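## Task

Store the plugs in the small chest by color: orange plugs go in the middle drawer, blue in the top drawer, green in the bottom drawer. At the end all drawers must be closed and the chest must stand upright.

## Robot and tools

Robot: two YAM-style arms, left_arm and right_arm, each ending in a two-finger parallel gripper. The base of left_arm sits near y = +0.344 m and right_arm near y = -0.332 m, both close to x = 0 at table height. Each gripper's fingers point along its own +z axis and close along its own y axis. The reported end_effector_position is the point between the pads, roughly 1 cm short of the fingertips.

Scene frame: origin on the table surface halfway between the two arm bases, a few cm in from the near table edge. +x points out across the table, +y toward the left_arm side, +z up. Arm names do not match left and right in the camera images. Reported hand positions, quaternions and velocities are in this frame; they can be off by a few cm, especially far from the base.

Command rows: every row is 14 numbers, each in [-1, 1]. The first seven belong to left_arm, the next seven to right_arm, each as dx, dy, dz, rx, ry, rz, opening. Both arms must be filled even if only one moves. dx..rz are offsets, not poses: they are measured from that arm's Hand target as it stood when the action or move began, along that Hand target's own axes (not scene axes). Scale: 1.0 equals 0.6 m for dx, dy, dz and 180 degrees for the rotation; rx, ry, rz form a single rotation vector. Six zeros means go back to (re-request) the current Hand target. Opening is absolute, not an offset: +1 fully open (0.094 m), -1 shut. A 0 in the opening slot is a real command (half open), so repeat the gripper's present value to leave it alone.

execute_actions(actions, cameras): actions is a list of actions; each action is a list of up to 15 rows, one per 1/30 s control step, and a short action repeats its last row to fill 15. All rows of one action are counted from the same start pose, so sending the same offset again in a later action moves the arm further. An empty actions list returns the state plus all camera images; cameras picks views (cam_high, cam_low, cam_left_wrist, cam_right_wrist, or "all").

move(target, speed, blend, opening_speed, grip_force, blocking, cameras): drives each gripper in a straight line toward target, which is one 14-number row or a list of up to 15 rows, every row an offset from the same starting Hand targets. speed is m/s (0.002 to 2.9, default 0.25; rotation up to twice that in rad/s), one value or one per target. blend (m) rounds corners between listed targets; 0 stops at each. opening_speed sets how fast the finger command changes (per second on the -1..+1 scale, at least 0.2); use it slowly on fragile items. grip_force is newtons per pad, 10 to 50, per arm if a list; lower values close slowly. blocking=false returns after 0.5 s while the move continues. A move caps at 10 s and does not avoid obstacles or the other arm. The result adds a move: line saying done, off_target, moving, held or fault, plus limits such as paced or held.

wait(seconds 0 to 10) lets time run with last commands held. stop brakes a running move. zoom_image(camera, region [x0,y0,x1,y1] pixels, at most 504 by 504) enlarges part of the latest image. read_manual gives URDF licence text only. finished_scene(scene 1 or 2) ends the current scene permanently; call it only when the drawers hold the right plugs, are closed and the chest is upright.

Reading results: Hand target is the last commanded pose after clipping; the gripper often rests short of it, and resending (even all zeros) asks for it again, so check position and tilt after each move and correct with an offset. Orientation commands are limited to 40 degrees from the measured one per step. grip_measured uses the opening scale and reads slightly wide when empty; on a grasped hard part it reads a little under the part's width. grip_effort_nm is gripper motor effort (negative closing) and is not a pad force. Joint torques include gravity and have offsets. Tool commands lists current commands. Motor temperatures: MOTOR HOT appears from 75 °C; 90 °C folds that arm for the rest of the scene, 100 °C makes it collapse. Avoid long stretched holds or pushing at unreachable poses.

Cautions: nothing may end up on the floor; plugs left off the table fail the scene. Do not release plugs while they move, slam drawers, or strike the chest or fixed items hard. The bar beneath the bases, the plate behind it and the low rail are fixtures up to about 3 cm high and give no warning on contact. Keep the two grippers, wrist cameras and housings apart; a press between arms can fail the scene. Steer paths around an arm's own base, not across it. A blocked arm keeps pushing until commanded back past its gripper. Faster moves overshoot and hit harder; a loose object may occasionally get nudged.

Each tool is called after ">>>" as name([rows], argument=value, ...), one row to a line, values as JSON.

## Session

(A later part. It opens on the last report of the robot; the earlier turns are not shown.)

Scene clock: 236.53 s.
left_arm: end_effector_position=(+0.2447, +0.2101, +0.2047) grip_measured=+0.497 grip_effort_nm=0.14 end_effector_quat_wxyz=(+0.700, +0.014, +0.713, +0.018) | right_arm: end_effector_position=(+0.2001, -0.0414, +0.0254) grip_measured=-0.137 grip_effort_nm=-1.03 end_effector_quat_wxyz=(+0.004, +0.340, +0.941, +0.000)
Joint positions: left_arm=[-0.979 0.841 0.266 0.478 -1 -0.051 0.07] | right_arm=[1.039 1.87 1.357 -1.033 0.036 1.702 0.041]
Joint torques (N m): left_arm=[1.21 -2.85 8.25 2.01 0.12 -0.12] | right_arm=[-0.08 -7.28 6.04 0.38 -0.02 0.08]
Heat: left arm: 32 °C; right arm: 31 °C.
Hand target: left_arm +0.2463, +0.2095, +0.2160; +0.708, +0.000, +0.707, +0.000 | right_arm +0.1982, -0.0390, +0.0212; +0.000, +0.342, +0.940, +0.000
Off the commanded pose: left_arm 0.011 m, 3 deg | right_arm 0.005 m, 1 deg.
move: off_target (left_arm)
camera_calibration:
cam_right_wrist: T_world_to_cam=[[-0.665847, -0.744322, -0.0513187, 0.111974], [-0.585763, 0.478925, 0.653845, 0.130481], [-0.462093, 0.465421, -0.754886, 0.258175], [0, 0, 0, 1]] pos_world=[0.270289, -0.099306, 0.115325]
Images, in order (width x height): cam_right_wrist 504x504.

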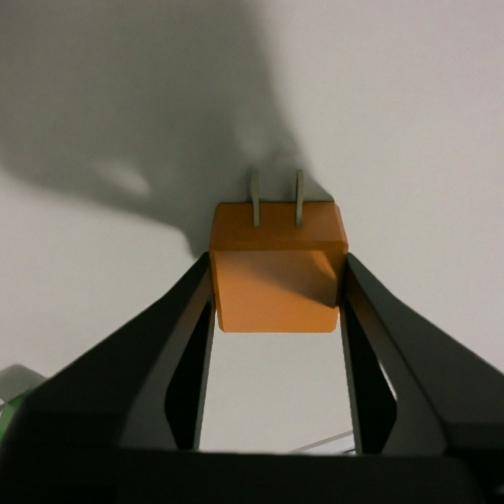

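>>> move([
  [0,0,0,0,0,0,0.5,0,0,-0.37,0,0,0,-0.6],
  [0,0,0,0,0,0,0.5,-0.225,0.235,-0.385,-0.0932,-0.1791,-0.2958,-0.6],
], blend=[0.02,0], cameras=["cam_right_wrist","cam_low","cam_high"])

Scene clock: 241.93 s.
left_arm: end_effector_position=(+0.2447, +0.2101, +0.2047) grip_measured=+0.497 grip_effort_nm=0.14 end_effector_quat_wxyz=(+0.700, +0.014, +0.713, +0.018) | right_arm: end_effector_position=(+0.3911, -0.0181, +0.2368) grip_measured=-0.137 grip_effort_nm=-1.02 end_effector_quat_wxyz=(+0.278, -0.127, +0.952, +0.025)
Joint positions: left_arm=[-0.979 0.841 0.266 0.478 -1 -0.051 0.07] | right_arm=[0.84 2.094 2.412 -1.372 0.323 0.458 0.041]
Joint torques (N m): left_arm=[1.44 -2.78 8.03 2.01 0.1 -0.11] | right_arm=[-0.42 -12.59 6.13 1.41 0.13 -0.06]
Heat: left arm: 32 °C; right arm: 31 °C.
Hand target: left_arm +0.2463, +0.2095, +0.2160; +0.708, +0.000, +0.707, +0.000 | right_arm +0.3923, -0.0175, +0.2520; +0.298, -0.125, +0.946, +0.039
Off the commanded pose: left_arm 0.011 m, 3 deg | right_arm 0.015 m, 3 deg.
move: off_target (left_arm, right_arm)
camera_calibration:
cam_right_wrist: T_world_to_cam=[[0.250243, -0.967527, -0.0356432, -0.098652], [-0.955193, -0.252728, 0.15406, 0.342541], [-0.158066, -0.00450633, -0.987418, 0.422843], [0, 0, 0, 1]] pos_world=[0.418717, -0.00697317, 0.361235]
Images, in order (width x height): cam_high 504x504, cam_low 504x504, cam_right_wrist 504x504.

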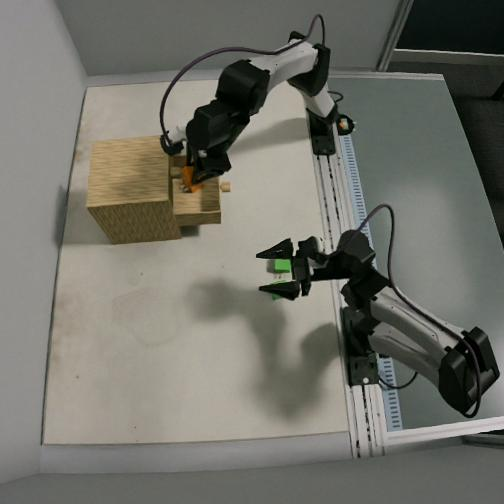

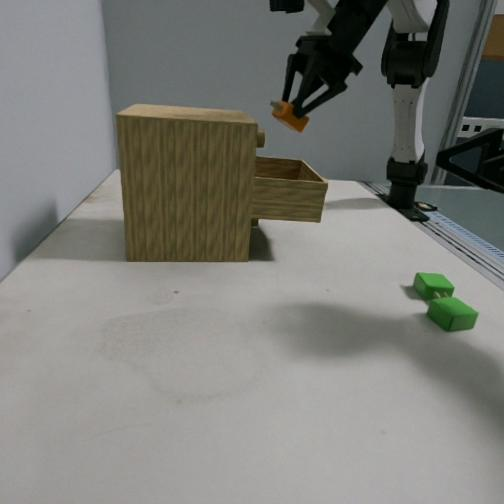

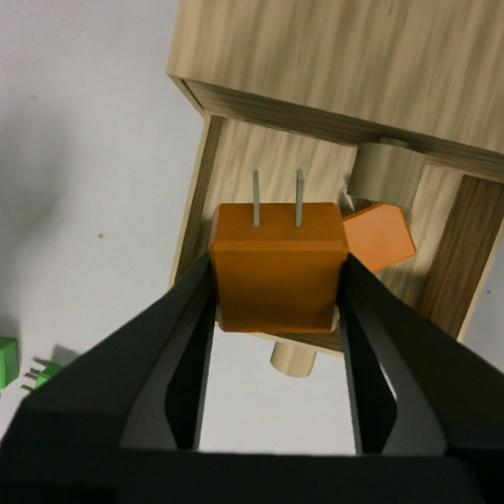

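>>> move(target=[0,0,0,0,0,0,0.5,0.0976,-0.003,0.139,0,0,0,-0.6], speed=0.12)

>>> move(target=[0,0,0,0,0,0,0.5,0,0,0,0,0,0,0.1], opening_speed=0.5, cameras=["cam_right_wrist","cam_high"])

Scene clock: 245.53 s.
left_arm: end_effector_position=(+0.2447, +0.2101, +0.2047) grip_measured=+0.497 grip_effort_nm=0.14 end_effector_quat_wxyz=(+0.700, +0.014, +0.713, +0.018) | right_arm: end_effector_position=(+0.3907, -0.0220, +0.1199) grip_measured=-0.138 grip_effort_nm=-1.02 end_effector_quat_wxyz=(+0.267, -0.130, +0.955, +0.013)
Joint positions: left_arm=[-0.979 0.841 0.266 0.478 -1 -0.051 0.07] | right_arm=[0.829 1.962 1.741 -0.863 0.323 0.448 0.041]
Joint torques (N m): left_arm=[1.44 -2.99 8.21 2.03 0.12 -0.13] | right_arm=[-0.35 -15.23 6.98 1.37 0.1 -0.06]
Heat: left arm: 32 °C; right arm: 33 °C.
Hand target: left_arm +0.2463, +0.2095, +0.2160; +0.708, +0.000, +0.707, +0.000 | right_arm +0.3927, -0.0194, +0.1501; +0.298, -0.125, +0.946, +0.039
Off the commanded pose: left_arm 0.011 m, 3 deg | right_arm 0.030 m, 5 deg.
move: off_target (left_arm, right_arm)

Scene clock: 247.13 s.
left_arm: end_effector_position=(+0.2447, +0.2101, +0.2047) grip_measured=+0.497 grip_effort_nm=0.14 end_effector_quat_wxyz=(+0.700, +0.014, +0.713, +0.018) | right_arm: end_effector_position=(+0.3917, -0.0209, +0.1206) grip_measured=+0.098 grip_effort_nm=0.10 end_effector_quat_wxyz=(+0.270, -0.129, +0.954, +0.015)
Joint positions: left_arm=[-0.979 0.841 0.266 0.478 -1 -0.051 0.07] | right_arm=[0.829 1.962 1.741 -0.856 0.323 0.448 0.052]
Joint torques (N m): left_arm=[1.39 -3.15 8.29 1.97 0.15 -0.12] | right_arm=[-0.36 -15.17 7.02 1.33 0.1 -0.05]
Heat: left arm: 32 °C; right arm: 34 °C.
Hand target: left_arm +0.2463, +0.2095, +0.2160; +0.708, +0.000, +0.707, +0.000 | right_arm +0.3926, -0.0194, +0.1501; +0.298, -0.125, +0.946, +0.039
Off the commanded pose: left_arm 0.011 m, 3 deg | right_arm 0.030 m, 4 deg.
move: off_target (left_arm, right_arm)
camera_calibration:
cam_right_wrist: T_world_to_cam=[[0.247996, -0.968584, -0.0184926, -0.106884], [-0.953197, -0.247375, 0.173844, 0.357238], [-0.172957, -0.0254855, -0.9846, 0.313342], [0, 0, 0, 1]] pos_world=[0.42122, -0.00716888, 0.244436]
Images, in order (width x height): cam_high 504x504, cam_right_wrist 504x504.

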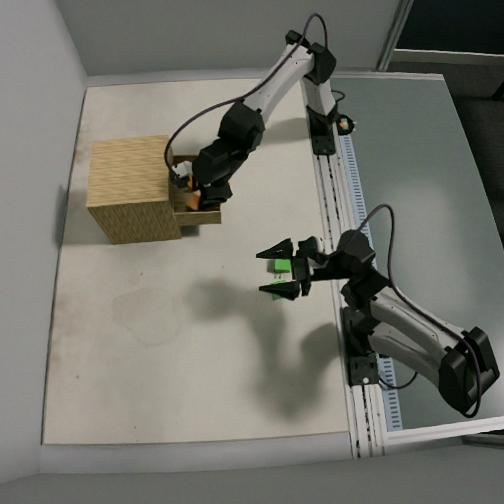

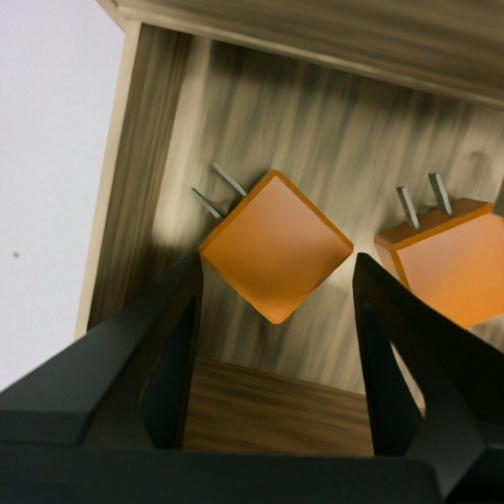

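>>> move([
  [0,0,0,0,0,0,0.5,-0.105,0,-0.15,0,0,0,0.1],
  [0,0,0,0,0,0,0.5,0.1035,0.006,-0.264,0.0768,-0.3038,0.04,-0.9],
  [0,0,0,0,0,0,0.5,0.2185,0.006,-0.1,0.0768,-0.3038,0.04,-0.9],
], blend=[0.02,0.02,0], cameras=["cam_right_wrist","cam_low","cam_high"])

Scene clock: 255.30 s.
left_arm: end_effector_position=(+0.2447, +0.2101, +0.2047) grip_measured=+0.497 grip_effort_nm=0.14 end_effector_quat_wxyz=(+0.700, +0.014, +0.713, +0.018) | right_arm: end_effector_position=(+0.2540, -0.0531, +0.1253) grip_measured=-0.898 grip_effort_nm=-0.09 end_effector_quat_wxyz=(+0.703, -0.003, +0.711, -0.008)
Joint positions: left_arm=[-0.979 0.841 0.266 0.478 -1 -0.051 0.07] | right_arm=[1.367 1.882 0.535 1.456 1.343 -0.117 0.005]
Joint torques (N m): left_arm=[1.47 -2.85 8.34 2.01 0.06 -0.13] | right_arm=[-0.68 -5.3 3.82 1.74 -0.18 -0.04]
Heat: left arm: 32 °C; right arm: 34 °C.
Hand target: left_arm +0.2463, +0.2095, +0.2160; +0.708, +0.000, +0.707, +0.000 | right_arm +0.2548, -0.0527, +0.1243; +0.707, +0.000, +0.707, +0.000
Off the commanded pose: left_arm 0.011 m, 3 deg | right_arm 0.001 m, 1 deg.
move: off_target (left_arm); blend cut to 0 m at target 2
camera_calibration:
cam_right_wrist: T_world_to_cam=[[0.039685, -0.99895, -0.0228796, -0.0520079], [-0.668011, -0.00949549, -0.744091, 0.272389], [0.743093, 0.0448131, -0.667686, 0.0245536], [0, 0, 0, 1]] pos_world=[0.165777, -0.0504672, 0.217886]
Images, in order (width x height): cam_high 504x504, cam_low 504x504, cam_right_wrist 504x504.

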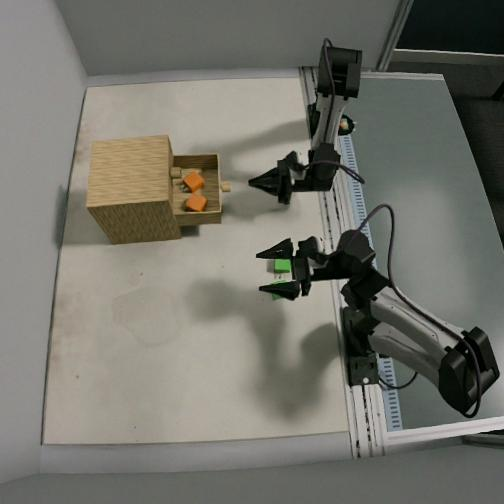

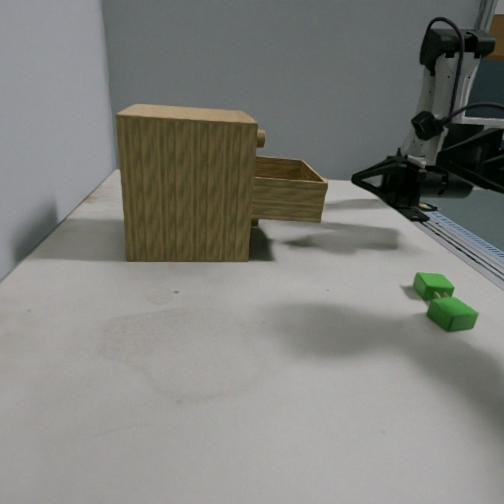

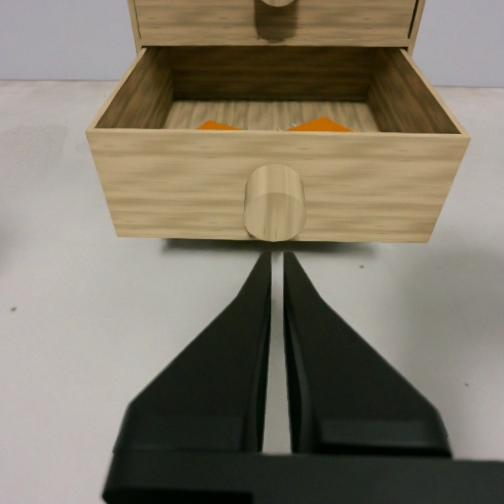

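>>> move([
  [0,0,0,0,0,0,0.5,0.003,0.003,0.09,0,0,0,-0.9],
  [0,0,0,0,0,0,0.5,0.003,0.003,0.281,0,0,0,-0.9],
], speed=[0.12,0.09], blend=[0.01,0], cameras=["cam_right_wrist","cam_low"])

Scene clock: 258.20 s.
left_arm: end_effector_position=(+0.2447, +0.2101, +0.2047) grip_measured=+0.497 grip_effort_nm=0.14 end_effector_quat_wxyz=(+0.700, +0.014, +0.713, +0.018) | right_arm: end_effector_position=(+0.4173, -0.0582, +0.1228) grip_measured=-0.898 grip_effort_nm=-0.08 end_effector_quat_wxyz=(+0.706, +0.002, +0.708, -0.011)
Joint positions: left_arm=[-0.979 0.841 0.266 0.478 -1 -0.051 0.07] | right_arm=[0.907 2.033 0.848 1.235 0.896 -0.048 0.005]
Joint torques (N m): left_arm=[1.54 -3.06 8.23 1.97 0.09 -0.17] | right_arm=[-0.8 -7.17 7.87 1.58 -0.26 0.11]
Heat: left arm: 33 °C; right arm: 34 °C.
Hand target: left_arm +0.2463, +0.2095, +0.2160; +0.708, +0.000, +0.707, +0.000 | right_arm +0.4233, -0.0507, +0.1224; +0.707, +0.000, +0.707, +0.000
Off the commanded pose: left_arm 0.011 m, 3 deg | right_arm 0.010 m, 1 deg.
move: off_target (left_arm)
camera_calibration:
cam_right_wrist: T_world_to_cam=[[0.0280273, -0.999299, -0.0248317, -0.0584992], [-0.662566, 0.0000291154, -0.749004, 0.378442], [0.748479, 0.0374452, -0.6621, -0.101521], [0, 0, 0, 1]] pos_world=[0.328369, -0.0546677, 0.214785]
Images, in order (width x height): cam_low 504x504, cam_right_wrist 504x504.

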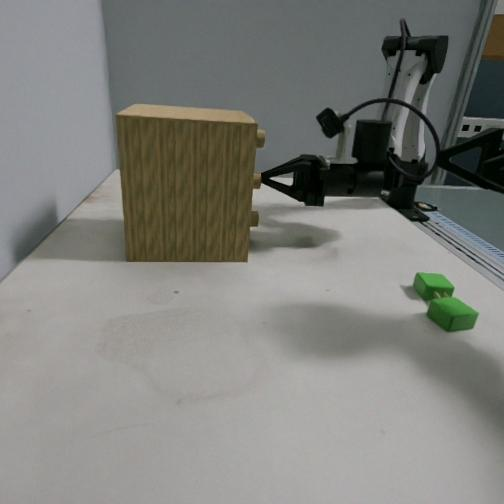

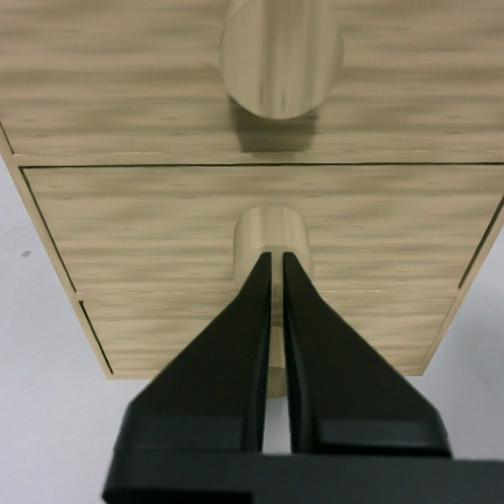

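>>> move([
  [0,0,0,0,0,0,0.5,0,0.003,0.007,0,0,0,-0.9],
  [0,0,0,0,0,0,0.5,0,0,-0.12,0,0,0,-0.9],
  [0,0,0,0,0,0,0.5,0.113,0,-0.12,0,0.0833,0,0.8],
], speed=[0.05,0.2,0.2], cameras=["cam_right_wrist","cam_low"])

Scene clock: 262.80 s.
left_arm: end_effector_position=(+0.2447, +0.2101, +0.2047) grip_measured=+0.497 grip_effort_nm=0.14 end_effector_quat_wxyz=(+0.700, +0.014, +0.713, +0.018) | right_arm: end_effector_position=(+0.3453, -0.0598, +0.0302) grip_measured=+0.798 grip_effort_nm=0.10 end_effector_quat_wxyz=(+0.596, -0.022, +0.802, -0.030)
Joint positions: left_arm=[-0.979 0.841 0.266 0.478 -1 -0.051 0.07] | right_arm=[1.056 1.987 0.717 0.784 0.993 0.344 0.084]
Joint torques (N m): left_arm=[1.68 -2.89 8.13 1.99 0.13 -0.09] | right_arm=[-0.55 -12.16 6.79 1.55 0.07 0.11]
Heat: left arm: 33 °C; right arm: 34 °C.
Hand target: left_arm +0.2463, +0.2095, +0.2160; +0.708, +0.000, +0.707, +0.000 | right_arm +0.3513, -0.0508, +0.0547; +0.609, +0.000, +0.793, +0.000
Off the commanded pose: left_arm 0.011 m, 3 deg | right_arm 0.027 m, 5 deg.
move: off_target (left_arm, right_arm); target 3's new opening was sent with right_arm's hand 0.027 m and 5 deg from that target
camera_calibration:
cam_right_wrist: T_world_to_cam=[[0.0337588, -0.999114, 0.0251488, -0.0638764], [-0.849209, -0.0419435, -0.526389, 0.316617], [0.526977, -0.00358629, -0.849872, -0.029141], [0, 0, 0, 1]] pos_world=[0.286387, -0.0506443, 0.143504]
Images, in order (width x height): cam_low 504x504, cam_right_wrist 504x504.

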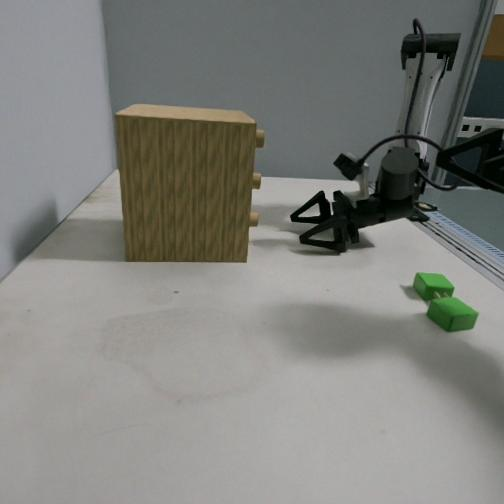

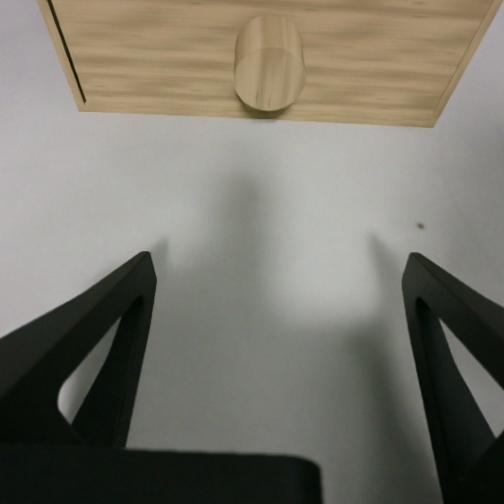

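>>> move([
  [0,0,0,0,0,0,0.5,-0.032,0.008,-0.009,0,-0.02,0,0.8],
  [0,0,0,0,0,0,0.5,-0.068,0.01,0.136,0,-0.02,0,0.8],
], speed=0.1, cameras=["cam_right_wrist","cam_low"])

Scene clock: 266.13 s.
left_arm: end_effector_position=(+0.2447, +0.2101, +0.2047) grip_measured=+0.497 grip_effort_nm=0.14 end_effector_quat_wxyz=(+0.700, +0.014, +0.713, +0.018) | right_arm: end_effector_position=(+0.4365, -0.0519, +0.0725) grip_measured=+0.798 grip_effort_nm=0.10 end_effector_quat_wxyz=(+0.632, +0.003, +0.775, -0.006)
Joint positions: left_arm=[-0.979 0.841 0.266 0.478 -1 -0.051 0.07] | right_arm=[0.868 2.063 0.951 0.859 0.836 0.187 0.084]
Joint torques (N m): left_arm=[1.58 -2.7 8.13 1.97 0.11 -0.14] | right_arm=[-0.32 -7.94 8.01 1.72 -0.03 -0.04]
Heat: left arm: 33 °C; right arm: 34 °C.
Hand target: left_arm +0.2463, +0.2095, +0.2160; +0.708, +0.000, +0.707, +0.000 | right_arm +0.4406, -0.0447, +0.0728; +0.633, +0.000, +0.774, +0.000
Off the commanded pose: left_arm 0.011 m, 3 deg | right_arm 0.008 m, 1 deg.
move: off_target (left_arm)
camera_calibration:
cam_right_wrist: T_world_to_cam=[[0.0259929, -0.998878, -0.0395825, -0.0520319], [-0.798245, 0.00309622, -0.602325, 0.402273], [0.601771, 0.0472527, -0.797269, -0.0750819], [0, 0, 0, 1]] pos_world=[0.367647, -0.0496713, 0.180379]
Images, in order (width x height): cam_low 504x504, cam_right_wrist 504x504.

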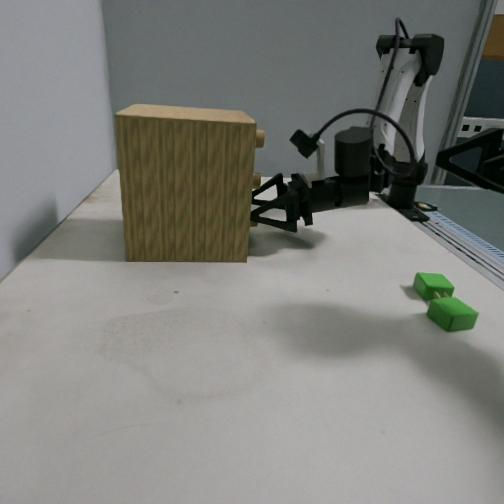

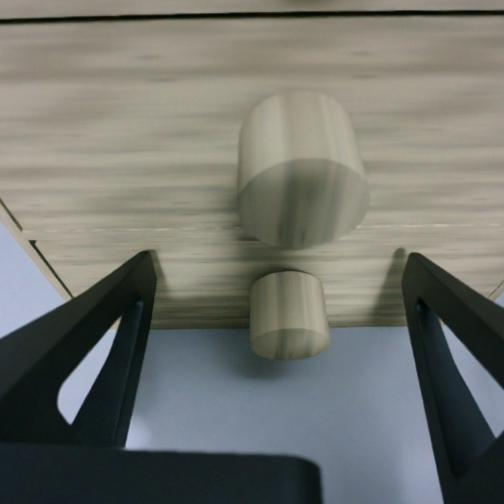

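>>> move(target=[0,0,0,0,0,0,0.5,0.04,-0.003,0.0,0,0,0,0.8], speed=0.08, cameras=["cam_right_wrist","cam_low"])

Scene clock: 267.83 s.
left_arm: end_effector_position=(+0.2447, +0.2101, +0.2047) grip_measured=+0.497 grip_effort_nm=0.14 end_effector_quat_wxyz=(+0.700, +0.014, +0.713, +0.018) | right_arm: end_effector_position=(+0.4371, -0.0504, +0.0529) grip_measured=+0.798 grip_effort_nm=0.10 end_effector_quat_wxyz=(+0.631, +0.002, +0.776, -0.006)
Joint positions: left_arm=[-0.979 0.841 0.266 0.478 -1 -0.051 0.07] | right_arm=[0.868 2.131 0.951 0.926 0.835 0.187 0.084]
Joint torques (N m): left_arm=[1.18 -2.93 8.27 2.01 0.11 -0.13] | right_arm=[0.02 -8.24 5.3 1.96 0.01 -0.02]
Heat: left arm: 33 °C; right arm: 34 °C.
Hand target: left_arm +0.2463, +0.2095, +0.2160; +0.708, +0.000, +0.707, +0.000 | right_arm +0.4359, -0.0465, +0.0492; +0.633, -0.001, +0.774, +0.000
Off the commanded pose: left_arm 0.011 m, 3 deg | right_arm 0.005 m, 1 deg.
move: off_target (left_arm)
camera_calibration:
cam_right_wrist: T_world_to_cam=[[0.0268632, -0.998886, -0.0387966, -0.0516708], [-0.798651, 0.00189531, -0.601792, 0.391088], [0.601195, 0.047151, -0.79771, -0.0908473], [0, 0, 0, 1]] pos_world=[0.368348, -0.0480709, 0.160879]
Images, in order (width x height): cam_low 504x504, cam_right_wrist 504x504.

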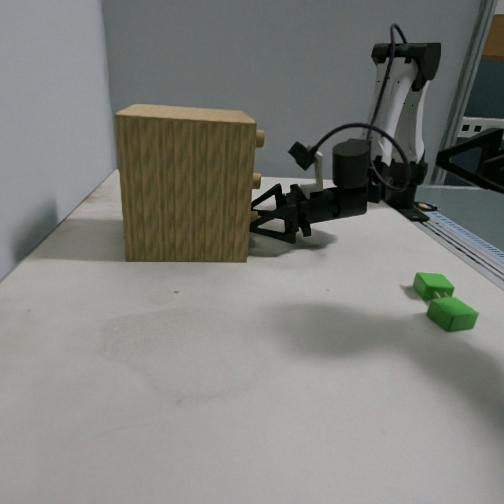

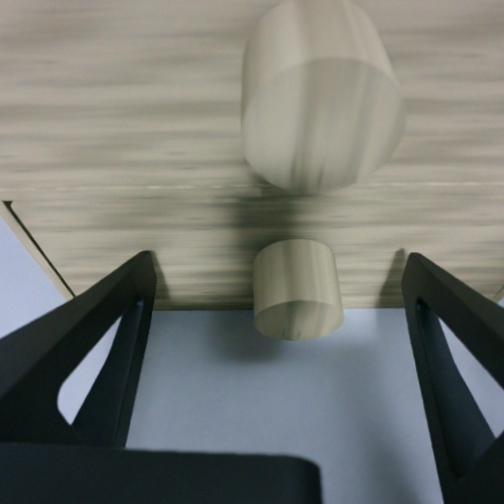

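>>> move(target=[0,0,0,0,0,0,0.5,0.004,-0.009,0,0,0,0,0.8], speed=0.08)

>>> move(target=[0,0,0,0,0,0,0.5,0,0,0,0,0,0,-0.95], opening_speed=0.8)

>>> move(target=[0,0,0,0,0,0,0.5,0.038,0,-0.196,0,0,0,-0.95], speed=0.08, cameras=["cam_right_wrist","cam_low","cam_high"])

Scene clock: 269.63 s.
left_arm: end_effector_position=(+0.2447, +0.2101, +0.2047) grip_measured=+0.497 grip_effort_nm=0.14 end_effector_quat_wxyz=(+0.700, +0.014, +0.713, +0.018) | right_arm: end_effector_position=(+0.4350, -0.0520, +0.0515) grip_measured=+0.798 grip_effort_nm=0.10 end_effector_quat_wxyz=(+0.632, +0.003, +0.775, -0.004)
Joint positions: left_arm=[-0.979 0.841 0.266 0.478 -1 -0.051 0.07] | right_arm=[0.868 2.131 0.935 0.947 0.832 0.187 0.084]
Joint torques (N m): left_arm=[1.4 -2.8 8.1 1.95 0.12 -0.12] | right_arm=[-0.7 -8.28 4.83 1.95 -0.04 -0.04]
Heat: left arm: 33 °C; right arm: 34 °C.
Hand target: left_arm +0.2463, +0.2095, +0.2160; +0.708, +0.000, +0.707, +0.000 | right_arm +0.4354, -0.0519, +0.0469; +0.633, +0.000, +0.774, +0.000
Off the commanded pose: left_arm 0.011 m, 3 deg | right_arm 0.005 m, 1 deg.
move: off_target (left_arm)

Scene clock: 272.03 s.
left_arm: end_effector_position=(+0.2447, +0.2101, +0.2047) grip_measured=+0.497 grip_effort_nm=0.14 end_effector_quat_wxyz=(+0.700, +0.014, +0.713, +0.018) | right_arm: end_effector_position=(+0.4356, -0.0538, +0.0514) grip_measured=-0.415 grip_effort_nm=-1.02 end_effector_quat_wxyz=(+0.633, +0.002, +0.774, -0.006)
Joint positions: left_arm=[-0.979 0.841 0.266 0.478 -1 -0.051 0.07] | right_arm=[0.865 2.131 0.933 0.951 0.832 0.182 0.027]
Joint velocities: left_arm=[0.012 -0.046 0.007 0.066 -0.022 0.007 0] | right_arm=[within noise]
Joint torques (N m): left_arm=[1.52 -2.92 8.28 2.01 0.09 -0.11] | right_arm=[-0.39 -8.23 5.07 1.92 -0.05 0]
Heat: left arm: 33 °C; right arm: 34 °C.
Hand target: left_arm +0.2463, +0.2095, +0.2160; +0.708, +0.000, +0.707, +0.000 | right_arm +0.4355, -0.0519, +0.0469; +0.633, +0.000, +0.774, +0.000
Off the commanded pose: left_arm 0.011 m, 3 deg | right_arm 0.005 m, 1 deg.
move: off_target (left_arm)

Scene clock: 274.10 s.
left_arm: end_effector_position=(+0.2447, +0.2101, +0.2047) grip_measured=+0.497 grip_effort_nm=0.14 end_effector_quat_wxyz=(+0.700, +0.014, +0.713, +0.018) | right_arm: end_effector_position=(+0.3219, -0.0542, +0.0438) grip_measured=-0.416 grip_effort_nm=-1.02 end_effector_quat_wxyz=(+0.637, +0.004, +0.771, -0.007)
Joint positions: left_arm=[-0.979 0.841 0.266 0.478 -1 -0.051 0.07] | right_arm=[1.139 2.016 0.654 1.015 1.101 0.311 0.027]
Joint torques (N m): left_arm=[1.28 -2.85 8.28 2 0.12 -0.11] | right_arm=[0.91 -10.65 3.29 1.21 0.11 0.15]
Heat: left arm: 33 °C; right arm: 34 °C.
Hand target: left_arm +0.2463, +0.2095, +0.2160; +0.708, +0.000, +0.707, +0.000 | right_arm +0.3157, -0.0521, +0.0479; +0.633, +0.000, +0.774, +0.000
Off the commanded pose: left_arm 0.011 m, 3 deg | right_arm 0.008 m, 1 deg.
move: off_target (left_arm)
camera_calibration:
cam_right_wrist: T_world_to_cam=[[0.0240754, -0.998879, -0.040767, -0.0518228], [-0.789765, 0.00599849, -0.61338, 0.291455], [0.612937, 0.0469637, -0.788735, -0.0328133], [0, 0, 0, 1]] pos_world=[0.251541, -0.051972, 0.150779]
Images, in order (width x height): cam_high 504x504, cam_low 504x504, cam_right_wrist 504x504.

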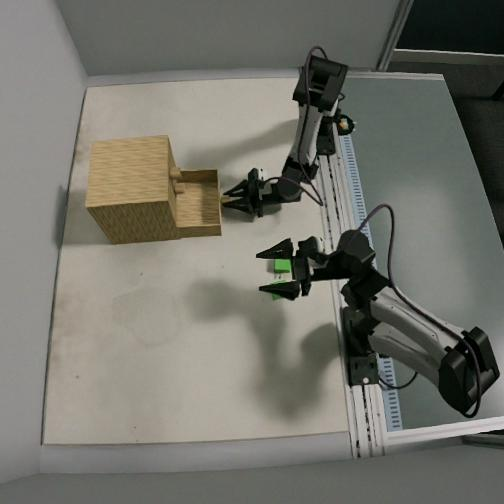

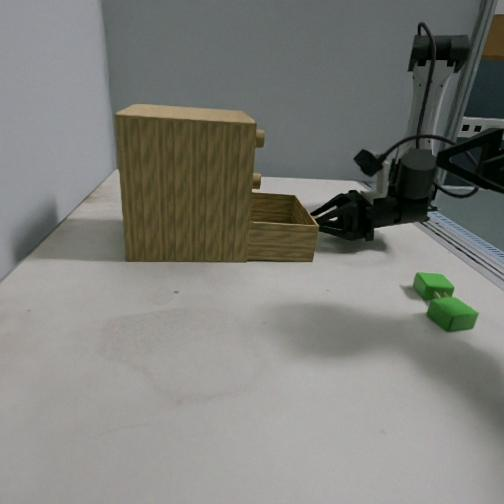

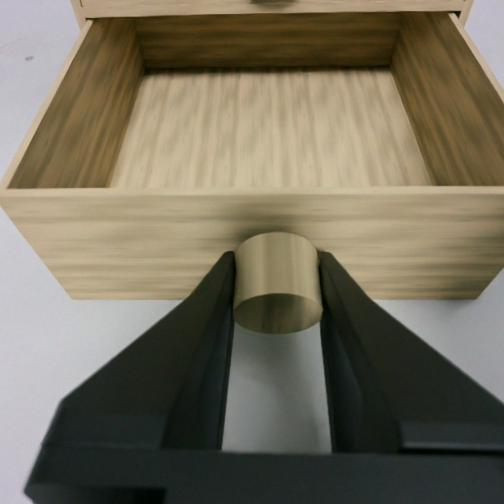

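>>> move(target=[0,0,0,0,0,0,0.5,0,0,0,0,0,0,0.3], opening_speed=1)

>>> move([
  [0,0,0,0,0,0,0.5,0,0,-0.12,0,0,0,0.3],
  [0.11,-0.14,-0.1,0.385,0.385,0.385,0.5,-0.15,-0.35,-0.16,0,0,0,0.3],
], blend=[0.02,0], cameras=["all"])

Scene clock: 279.17 s.
left_arm: end_effector_position=(+0.2447, +0.2101, +0.2047) grip_measured=+0.497 grip_effort_nm=0.14 end_effector_quat_wxyz=(+0.700, +0.014, +0.713, +0.018) | right_arm: end_effector_position=(+0.3176, -0.0556, +0.0362) grip_measured=+0.298 grip_effort_nm=0.10 end_effector_quat_wxyz=(+0.628, -0.010, +0.778, -0.018)
Joint positions: left_arm=[-0.979 0.841 0.266 0.478 -1 -0.051 0.07] | right_arm=[1.146 2.016 0.647 0.972 1.101 0.321 0.061]
Joint torques (N m): left_arm=[1.52 -2.84 8.25 1.99 0.11 -0.08] | right_arm=[0.29 -10.77 3.89 1.54 0.12 0.11]
Motor temperatures (°C): left_arm=[18 26 33 32 18 20 20] | right_arm=[19 35 29 26 16 20 21]
Heat: left arm: 33 °C; right arm: 35 °C.
Hand target: left_arm +0.2463, +0.2095, +0.2160; +0.708, +0.000, +0.707, +0.000 | right_arm +0.3157, -0.0521, +0.0479; +0.633, +0.000, +0.774, +0.000
Off the commanded pose: left_arm 0.011 m, 3 deg | right_arm 0.012 m, 2 deg.
move: off_target (left_arm, right_arm)

Scene clock: 284.43 s.
left_arm: end_effector_position=(+0.1856, +0.1326, +0.1460) grip_measured=+0.498 grip_effort_nm=0.14 end_effector_quat_wxyz=(-0.005, +0.700, +0.714, +0.008) | right_arm: end_effector_position=(+0.2388, -0.2628, +0.1433) grip_measured=+0.298 grip_effort_nm=0.10 end_effector_quat_wxyz=(+0.626, -0.007, +0.780, -0.012)
Joint positions: left_arm=[-0.783 1.653 1.52 -1.46 0.019 0.751 0.07] | right_arm=[0.947 0.292 0.18 -0.187 0.906 0.215 0.061]
Joint torques (N m): left_arm=[0.06 -6.98 8.36 0.22 0.22 0.13] | right_arm=[-0.85 0.55 9.83 1.68 -0.01 -0.05]
Heat: left arm: 34 °C; right arm: 34 °C.
Hand target: left_arm +0.1864, +0.1257, +0.1498; +0.000, +0.707, +0.707, +0.001 | right_arm +0.2396, -0.2621, +0.1551; +0.633, -0.001, +0.774, +0.000
Off the commanded pose: left_arm 0.008 m, 2 deg | right_arm 0.012 m, 2 deg.
move: off_target (right_arm)
camera_calibration:
cam_left_wrist: T_world_to_cam=[[-0.998058, 0.0131073, -0.0608923, 0.20075], [-0.0311737, 0.741245, 0.670511, -0.178312], [0.0539247, 0.671107, -0.739397, 0.134784], [0, 0, 0, 1]] pos_world=[0.187533, 0.0390875, 0.231443]
cam_right_wrist: T_world_to_cam=[[0.0335959, -0.999247, -0.0194121, -0.259638], [-0.807049, -0.0156668, -0.590277, 0.283199], [0.589528, 0.0354974, -0.806967, 0.111482], [0, 0, 0, 1]] pos_world=[0.171557, -0.258963, 0.252088]

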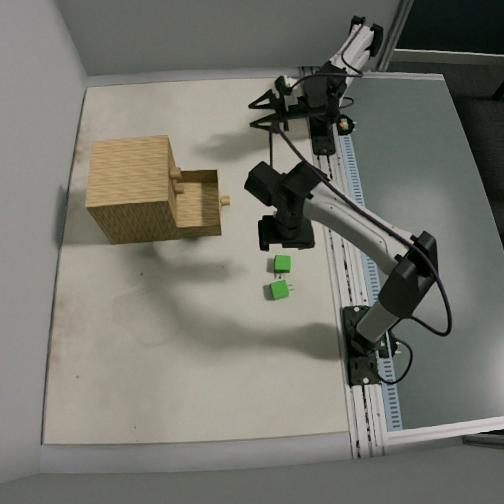

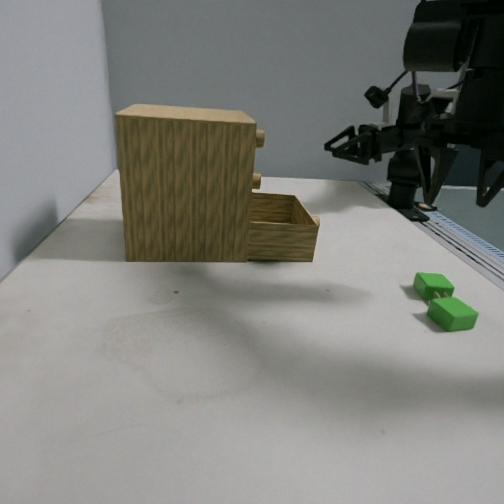

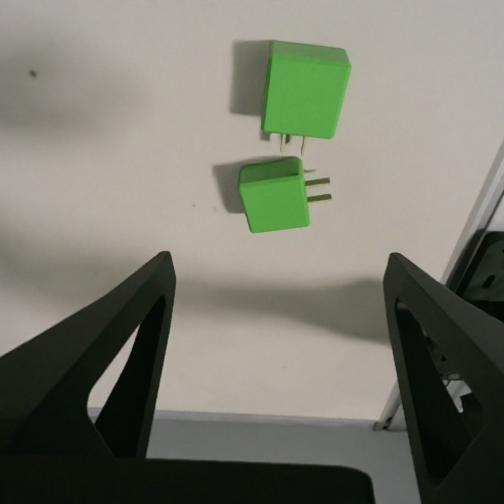

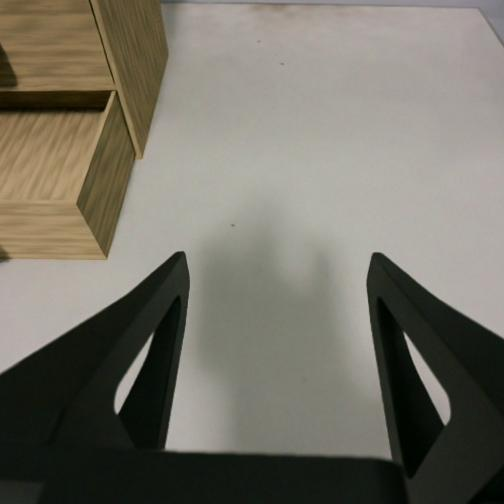

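>>> move(target=[-0.024,-0.0125,0.127,0,0,0,0.7,0,0,0,0,0,0,0.3], cameras=["cam_left_wrist"])

Scene clock: 287.10 s.
left_arm: end_effector_position=(+0.1788, +0.1173, +0.0761) grip_measured=+0.698 grip_effort_nm=0.14 end_effector_quat_wxyz=(-0.004, +0.709, +0.705, +0.007) | right_arm: end_effector_position=(+0.2387, -0.2628, +0.1431) grip_measured=+0.298 grip_effort_nm=0.10 end_effector_quat_wxyz=(+0.625, -0.007, +0.780, -0.012)
Joint positions: left_arm=[-0.843 1.681 1.275 -1.184 0.022 0.716 0.08] | right_arm=[0.947 0.292 0.18 -0.188 0.905 0.215 0.061]
Joint torques (N m): left_arm=[-0.05 -7.46 5.89 0.49 0.19 -0.06] | right_arm=[-0.85 0.51 9.84 1.68 -0.01 -0.04]
Heat: left arm: 34 °C; right arm: 33 °C.
Hand target: left_arm +0.1790, +0.1113, +0.0735; +0.000, +0.707, +0.707, +0.001 | right_arm +0.2396, -0.2621, +0.1551; +0.633, -0.001, +0.774, +0.000
Off the commanded pose: left_arm 0.006 m, 1 deg | right_arm 0.012 m, 2 deg.
move: off_target (right_arm)
camera_calibration:
cam_left_wrist: T_world_to_cam=[[-0.997445, 0.0381679, -0.0603798, 0.186804], [-0.0120725, 0.743045, 0.669133, -0.123833], [0.0704043, 0.668152, -0.740686, 0.0912741], [0, 0, 0, 1]] pos_world=[0.178405, 0.0238988, 0.161745]
Images, in order (width x height): cam_left_wrist 504x504.

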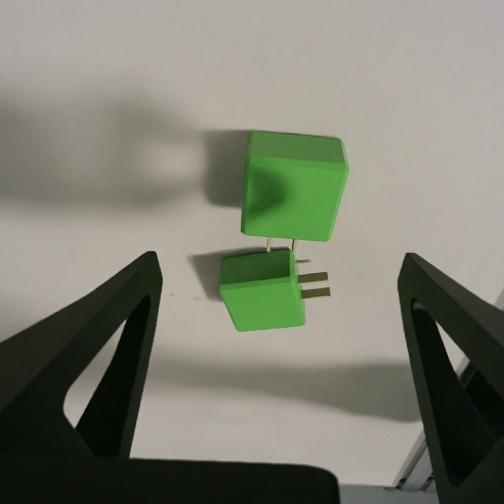

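>>> move(target=[-0.006,-0.007,0.08,0,0,0,0.7,0,0,0,0,0,0,0.3], speed=0.12)

>>> move(target=[0,0,0,0,0,0,-0.6,0,0,0,0,0,0,0.3], opening_speed=0.8, cameras=["cam_left_wrist"])

Scene clock: 290.47 s.
left_arm: end_effector_position=(+0.1749, +0.1135, +0.0287) grip_measured=+0.698 grip_effort_nm=0.14 end_effector_quat_wxyz=(-0.003, +0.709, +0.705, +0.008) | right_arm: end_effector_position=(+0.2387, -0.2628, +0.1431) grip_measured=+0.298 grip_effort_nm=0.10 end_effector_quat_wxyz=(+0.625, -0.007, +0.780, -0.012)
Joint positions: left_arm=[-0.867 1.726 1.133 -0.995 0.022 0.692 0.08] | right_arm=[0.947 0.292 0.18 -0.188 0.905 0.215 0.061]
Joint torques (N m): left_arm=[-0.02 -7.73 5.81 0.54 0.2 -0.12] | right_arm=[-0.85 0.51 9.84 1.68 -0.02 -0.04]
Heat: left arm: 34 °C; right arm: 32 °C.
Hand target: left_arm +0.1747, +0.1078, +0.0255; +0.000, +0.708, +0.707, +0.001 | right_arm +0.2396, -0.2621, +0.1551; +0.633, -0.001, +0.774, +0.000
Off the commanded pose: left_arm 0.007 m, 1 deg | right_arm 0.012 m, 2 deg.
move: off_target (right_arm)

Scene clock: 292.30 s.
left_arm: end_effector_position=(+0.1750, +0.1133, +0.0287) grip_measured=-0.176 grip_effort_nm=-1.02 end_effector_quat_wxyz=(-0.003, +0.709, +0.705, +0.007) | right_arm: end_effector_position=(+0.2387, -0.2628, +0.1431) grip_measured=+0.298 grip_effort_nm=0.10 end_effector_quat_wxyz=(+0.625, -0.007, +0.780, -0.012)
Joint positions: left_arm=[-0.867 1.726 1.133 -0.994 0.022 0.691 0.039] | right_arm=[0.947 0.292 0.18 -0.188 0.905 0.215 0.061]
Joint torques (N m): left_arm=[-0.08 -7.64 5.56 0.53 0.19 -0.1] | right_arm=[-0.87 0.51 9.84 1.68 -0.01 -0.04]
Heat: left arm: 34 °C; right arm: 32 °C.
Hand target: left_arm +0.1747, +0.1078, +0.0255; +0.000, +0.708, +0.707, +0.001 | right_arm +0.2396, -0.2621, +0.1551; +0.633, -0.001, +0.774, +0.000
Off the commanded pose: left_arm 0.006 m, 1 deg | right_arm 0.012 m, 2 deg.
move: off_target (right_arm)
camera_calibration:
cam_left_wrist: T_world_to_cam=[[-0.997373, 0.0377261, -0.0618371, 0.18047], [-0.013262, 0.744138, 0.667894, -0.0890037], [0.0712123, 0.66696, -0.741683, 0.0591112], [0, 0, 0, 1]] pos_world=[0.174606, 0.0199979, 0.114447]
Images, in order (width x height): cam_left_wrist 504x504.

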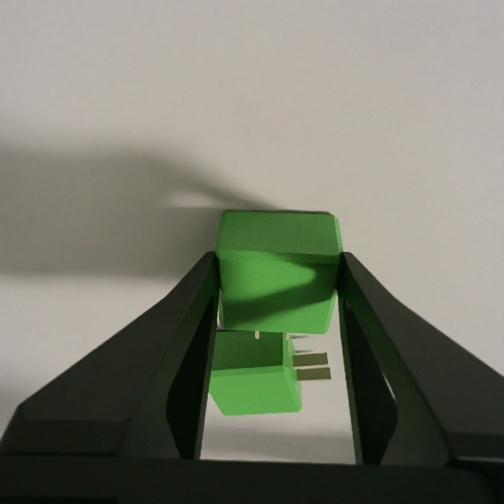

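>>> move([
  [0,0,-0.24,0,0,0,-0.6,0,0,0,0,0,0,0.3],
  [-0.313,0.352,-0.26,-0.181,-0.236,-0.388,-0.6,0,0,0,0,0,0,0.3],
], blend=[0.02,0], cameras=["all"])

Scene clock: 299.23 s.
left_arm: end_effector_position=(+0.3774, -0.0738, +0.1719) grip_measured=-0.177 grip_effort_nm=-1.02 end_effector_quat_wxyz=(+0.399, +0.136, +0.906, -0.050) | right_arm: end_effector_position=(+0.2387, -0.2628, +0.1431) grip_measured=+0.298 grip_effort_nm=0.10 end_effector_quat_wxyz=(+0.625, -0.007, +0.780, -0.012)
Joint positions: left_arm=[-0.931 2.162 2.019 -0.743 -0.45 -0.499 0.039] | right_arm=[0.947 0.292 0.18 -0.188 0.905 0.215 0.061]
Joint torques (N m): left_arm=[0.06 -12.89 9.91 1.85 -0.42 -0.11] | right_arm=[-0.85 0.54 9.84 1.68 -0.01 -0.04]
Heat: left arm: 35 °C; right arm: 33 °C.
Hand target: left_arm +0.3857, -0.0804, +0.1817; +0.419, +0.119, +0.898, -0.055 | right_arm +0.2396, -0.2621, +0.1551; +0.633, -0.001, +0.774, +0.000
Off the commanded pose: left_arm 0.014 m, 3 deg | right_arm 0.012 m, 2 deg.
move: off_target (left_arm, right_arm)
camera_calibration:
cam_left_wrist: T_world_to_cam=[[-0.266219, -0.960609, -0.0797369, 0.0516595], [-0.955464, 0.27391, -0.109824, 0.411809], [0.127339, 0.0469484, -0.990748, 0.251596], [0, 0, 0, 1]] pos_world=[0.375184, -0.0749862, 0.298614]
cam_right_wrist: T_world_to_cam=[[0.034051, -0.999254, -0.0182231, -0.259921], [-0.807482, -0.0167627, -0.589654, 0.282717], [0.588909, 0.0347932, -0.80745, 0.111362], [0, 0, 0, 1]] pos_world=[0.171557, -0.258862, 0.251888]

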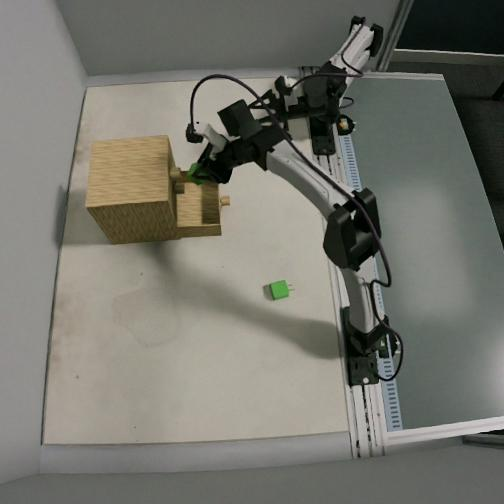

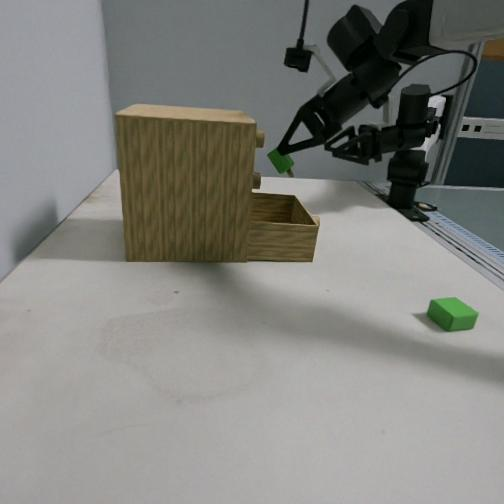

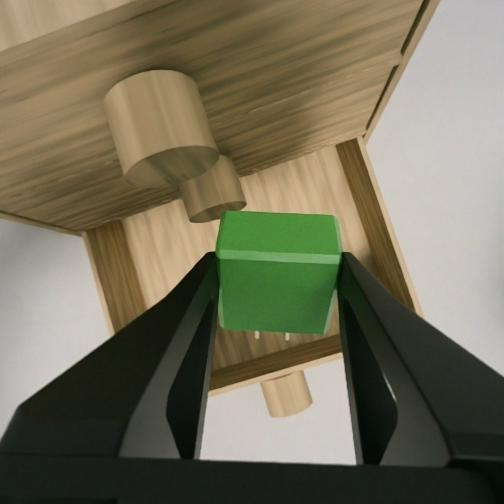

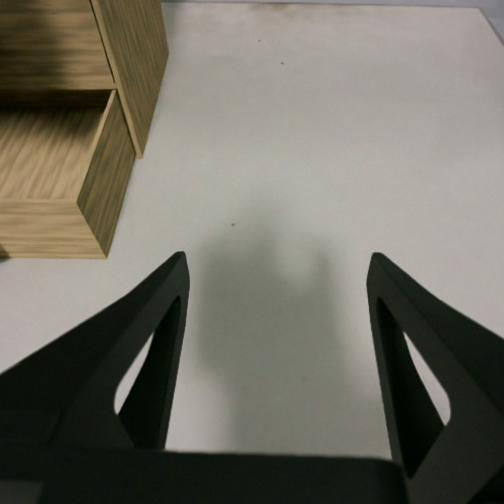

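>>> move(target=[0.095,-0.008,0.107,0,0,0,-0.6,0,0,0,0,0,0,0.3], speed=0.12, cameras=["cam_left_wrist","cam_low"])

Scene clock: 302.03 s.
left_arm: end_effector_position=(+0.3892, -0.0850, +0.0936) grip_measured=-0.177 grip_effort_nm=-1.02 end_effector_quat_wxyz=(+0.401, +0.134, +0.905, -0.052) | right_arm: end_effector_position=(+0.2387, -0.2628, +0.1431) grip_measured=+0.298 grip_effort_nm=0.10 end_effector_quat_wxyz=(+0.625, -0.007, +0.780, -0.012)
Joint positions: left_arm=[-0.931 2.241 1.83 -0.469 -0.451 -0.501 0.039] | right_arm=[0.947 0.292 0.18 -0.188 0.905 0.215 0.061]
Joint torques (N m): left_arm=[0.46 -14.11 7.28 2.04 -0.4 -0.11] | right_arm=[-0.87 0.53 9.83 1.68 -0.01 -0.03]
Motor temperatures (°C): left_arm=[18 30 35 28 19 20 21] | right_arm=[19 30 33 28 16 20 20]
Heat: left arm: 35 °C; right arm: 33 °C.
Hand target: left_arm +0.3966, -0.0882, +0.0967; +0.419, +0.120, +0.898, -0.055 | right_arm +0.2396, -0.2621, +0.1551; +0.633, -0.001, +0.774, +0.000
Off the commanded pose: left_arm 0.009 m, 3 deg | right_arm 0.012 m, 2 deg.
move: off_target (left_arm, right_arm)
camera_calibration:
cam_left_wrist: T_world_to_cam=[[-0.263694, -0.961739, -0.0743267, 0.0362642], [-0.955639, 0.270948, -0.115504, 0.417882], [0.131224, 0.0405716, -0.990522, 0.17088], [0, 0, 0, 1]] pos_world=[0.386484, -0.0852806, 0.220223]
Images, in order (width x height): cam_low 504x504, cam_left_wrist 504x504.

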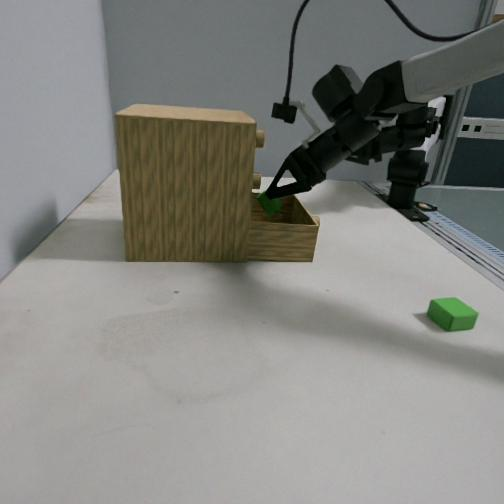

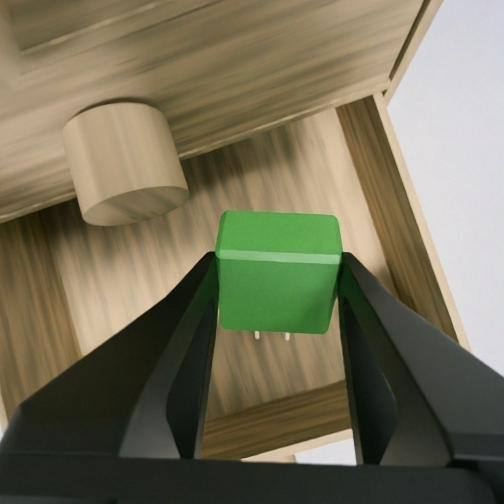

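>>> move(target=[0.036,0.005,0.022,0,0,0,-0.6,0,0,0,0,0,0,0.3], speed=0.08)

>>> move(target=[0,0,0,0,0,0,0.05,0,0,0,0,0,0,0.3], opening_speed=0.5, cameras=["cam_left_wrist","cam_low"])

Scene clock: 303.83 s.
left_arm: end_effector_position=(+0.3875, -0.0812, +0.0714) grip_measured=-0.177 grip_effort_nm=-1.02 end_effector_quat_wxyz=(+0.403, +0.133, +0.904, -0.053) | right_arm: end_effector_position=(+0.2387, -0.2628, +0.1431) grip_measured=+0.298 grip_effort_nm=0.10 end_effector_quat_wxyz=(+0.625, -0.007, +0.780, -0.012)
Joint positions: left_arm=[-0.931 2.241 1.737 -0.372 -0.451 -0.501 0.039] | right_arm=[0.947 0.292 0.18 -0.188 0.905 0.215 0.061]
Joint torques (N m): left_arm=[0.32 -13.65 6.99 2.08 -0.45 -0.1] | right_arm=[-0.88 0.54 9.85 1.68 -0.01 -0.04]
Heat: left arm: 35 °C; right arm: 34 °C.
Hand target: left_arm +0.3938, -0.0843, +0.0717; +0.419, +0.120, +0.898, -0.055 | right_arm +0.2396, -0.2621, +0.1551; +0.633, -0.001, +0.774, +0.000
Off the commanded pose: left_arm 0.007 m, 3 deg | right_arm 0.012 m, 2 deg.
move: off_target (left_arm, right_arm)

Scene clock: 305.33 s.
left_arm: end_effector_position=(+0.3887, -0.0823, +0.0730) grip_measured=+0.047 grip_effort_nm=0.14 end_effector_quat_wxyz=(+0.406, +0.132, +0.903, -0.056) | right_arm: end_effector_position=(+0.2387, -0.2628, +0.1431) grip_measured=+0.298 grip_effort_nm=0.10 end_effector_quat_wxyz=(+0.625, -0.007, +0.780, -0.012)
Joint positions: left_arm=[-0.931 2.241 1.737 -0.362 -0.454 -0.501 0.049] | right_arm=[0.947 0.292 0.18 -0.188 0.905 0.215 0.061]
Joint torques (N m): left_arm=[0.13 -13.64 6.93 2.01 -0.4 -0.15] | right_arm=[-0.87 0.53 9.84 1.68 -0.01 -0.04]
Heat: left arm: 35 °C; right arm: 34 °C.
Hand target: left_arm +0.3938, -0.0843, +0.0717; +0.419, +0.120, +0.898, -0.055 | right_arm +0.2396, -0.2621, +0.1551; +0.633, -0.001, +0.774, +0.000
Off the commanded pose: left_arm 0.006 m, 2 deg | right_arm 0.012 m, 2 deg.
move: off_target (right_arm)
camera_calibration:
cam_left_wrist: T_world_to_cam=[[-0.262025, -0.962745, -0.0668234, 0.0358897], [-0.954748, 0.268698, -0.127504, 0.414565], [0.140709, 0.0303904, -0.989584, 0.145903], [0, 0, 0, 1]] pos_world=[0.384679, -0.0812742, 0.19964]
Images, in order (width x height): cam_low 504x504, cam_left_wrist 504x504.

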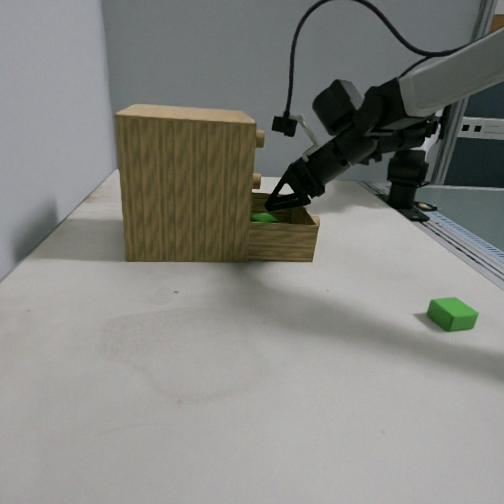

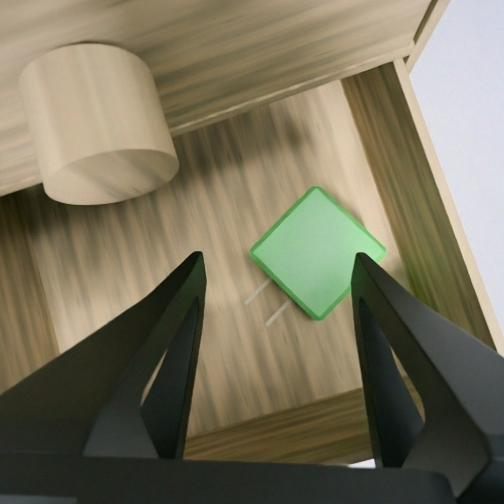

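>>> move([
  [-0.128,0,-0.107,0,0,0,0.05,0,0,0,0,0,0,0.3],
  [0.218,0.331,-0.397,-0.0655,0.273,-0.141,0.7,0,0,0,0,0,0,0.3],
], blend=[0.02,0], cameras=["cam_left_wrist","cam_high"])

Scene clock: 310.10 s.
left_arm: end_effector_position=(+0.1899, +0.1755, +0.1160) grip_measured=+0.698 grip_effort_nm=0.14 end_effector_quat_wxyz=(-0.007, -0.102, +0.995, +0.015) | right_arm: end_effector_position=(+0.2387, -0.2628, +0.1431) grip_measured=+0.298 grip_effort_nm=0.10 end_effector_quat_wxyz=(+0.625, -0.007, +0.780, -0.012)
Joint positions: left_arm=[-0.658 1.57 1.31 -1.358 0.023 -0.881 0.08] | right_arm=[0.947 0.292 0.18 -0.188 0.905 0.215 0.061]
Joint torques (N m): left_arm=[1.1 -11.08 5.94 0.23 0.12 0.07] | right_arm=[-0.87 0.51 9.83 1.68 -0.01 -0.04]
Heat: left arm: 35 °C; right arm: 35 °C.
Hand target: left_arm +0.1881, +0.1769, +0.1246; +0.000, -0.104, +0.995, +0.000 | right_arm +0.2396, -0.2621, +0.1551; +0.633, -0.001, +0.774, +0.000
Off the commanded pose: left_arm 0.009 m, 2 deg | right_arm 0.012 m, 2 deg.
move: off_target (right_arm)
camera_calibration:
cam_left_wrist: T_world_to_cam=[[0.171797, -0.981367, -0.0860523, 0.157936], [-0.724122, -0.185022, 0.664391, 0.105057], [-0.667932, -0.0518282, -0.742415, 0.347848], [0, 0, 0, 1]] pos_world=[0.281281, 0.192459, 0.202039]
Images, in order (width x height): cam_high 504x504, cam_left_wrist 504x504.

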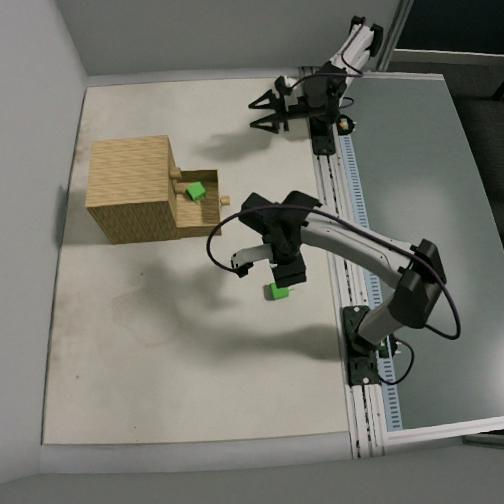

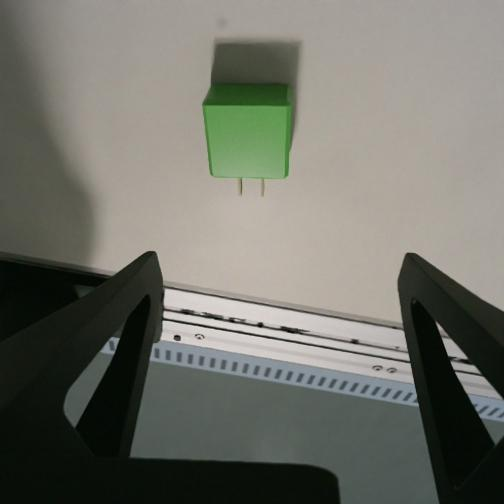

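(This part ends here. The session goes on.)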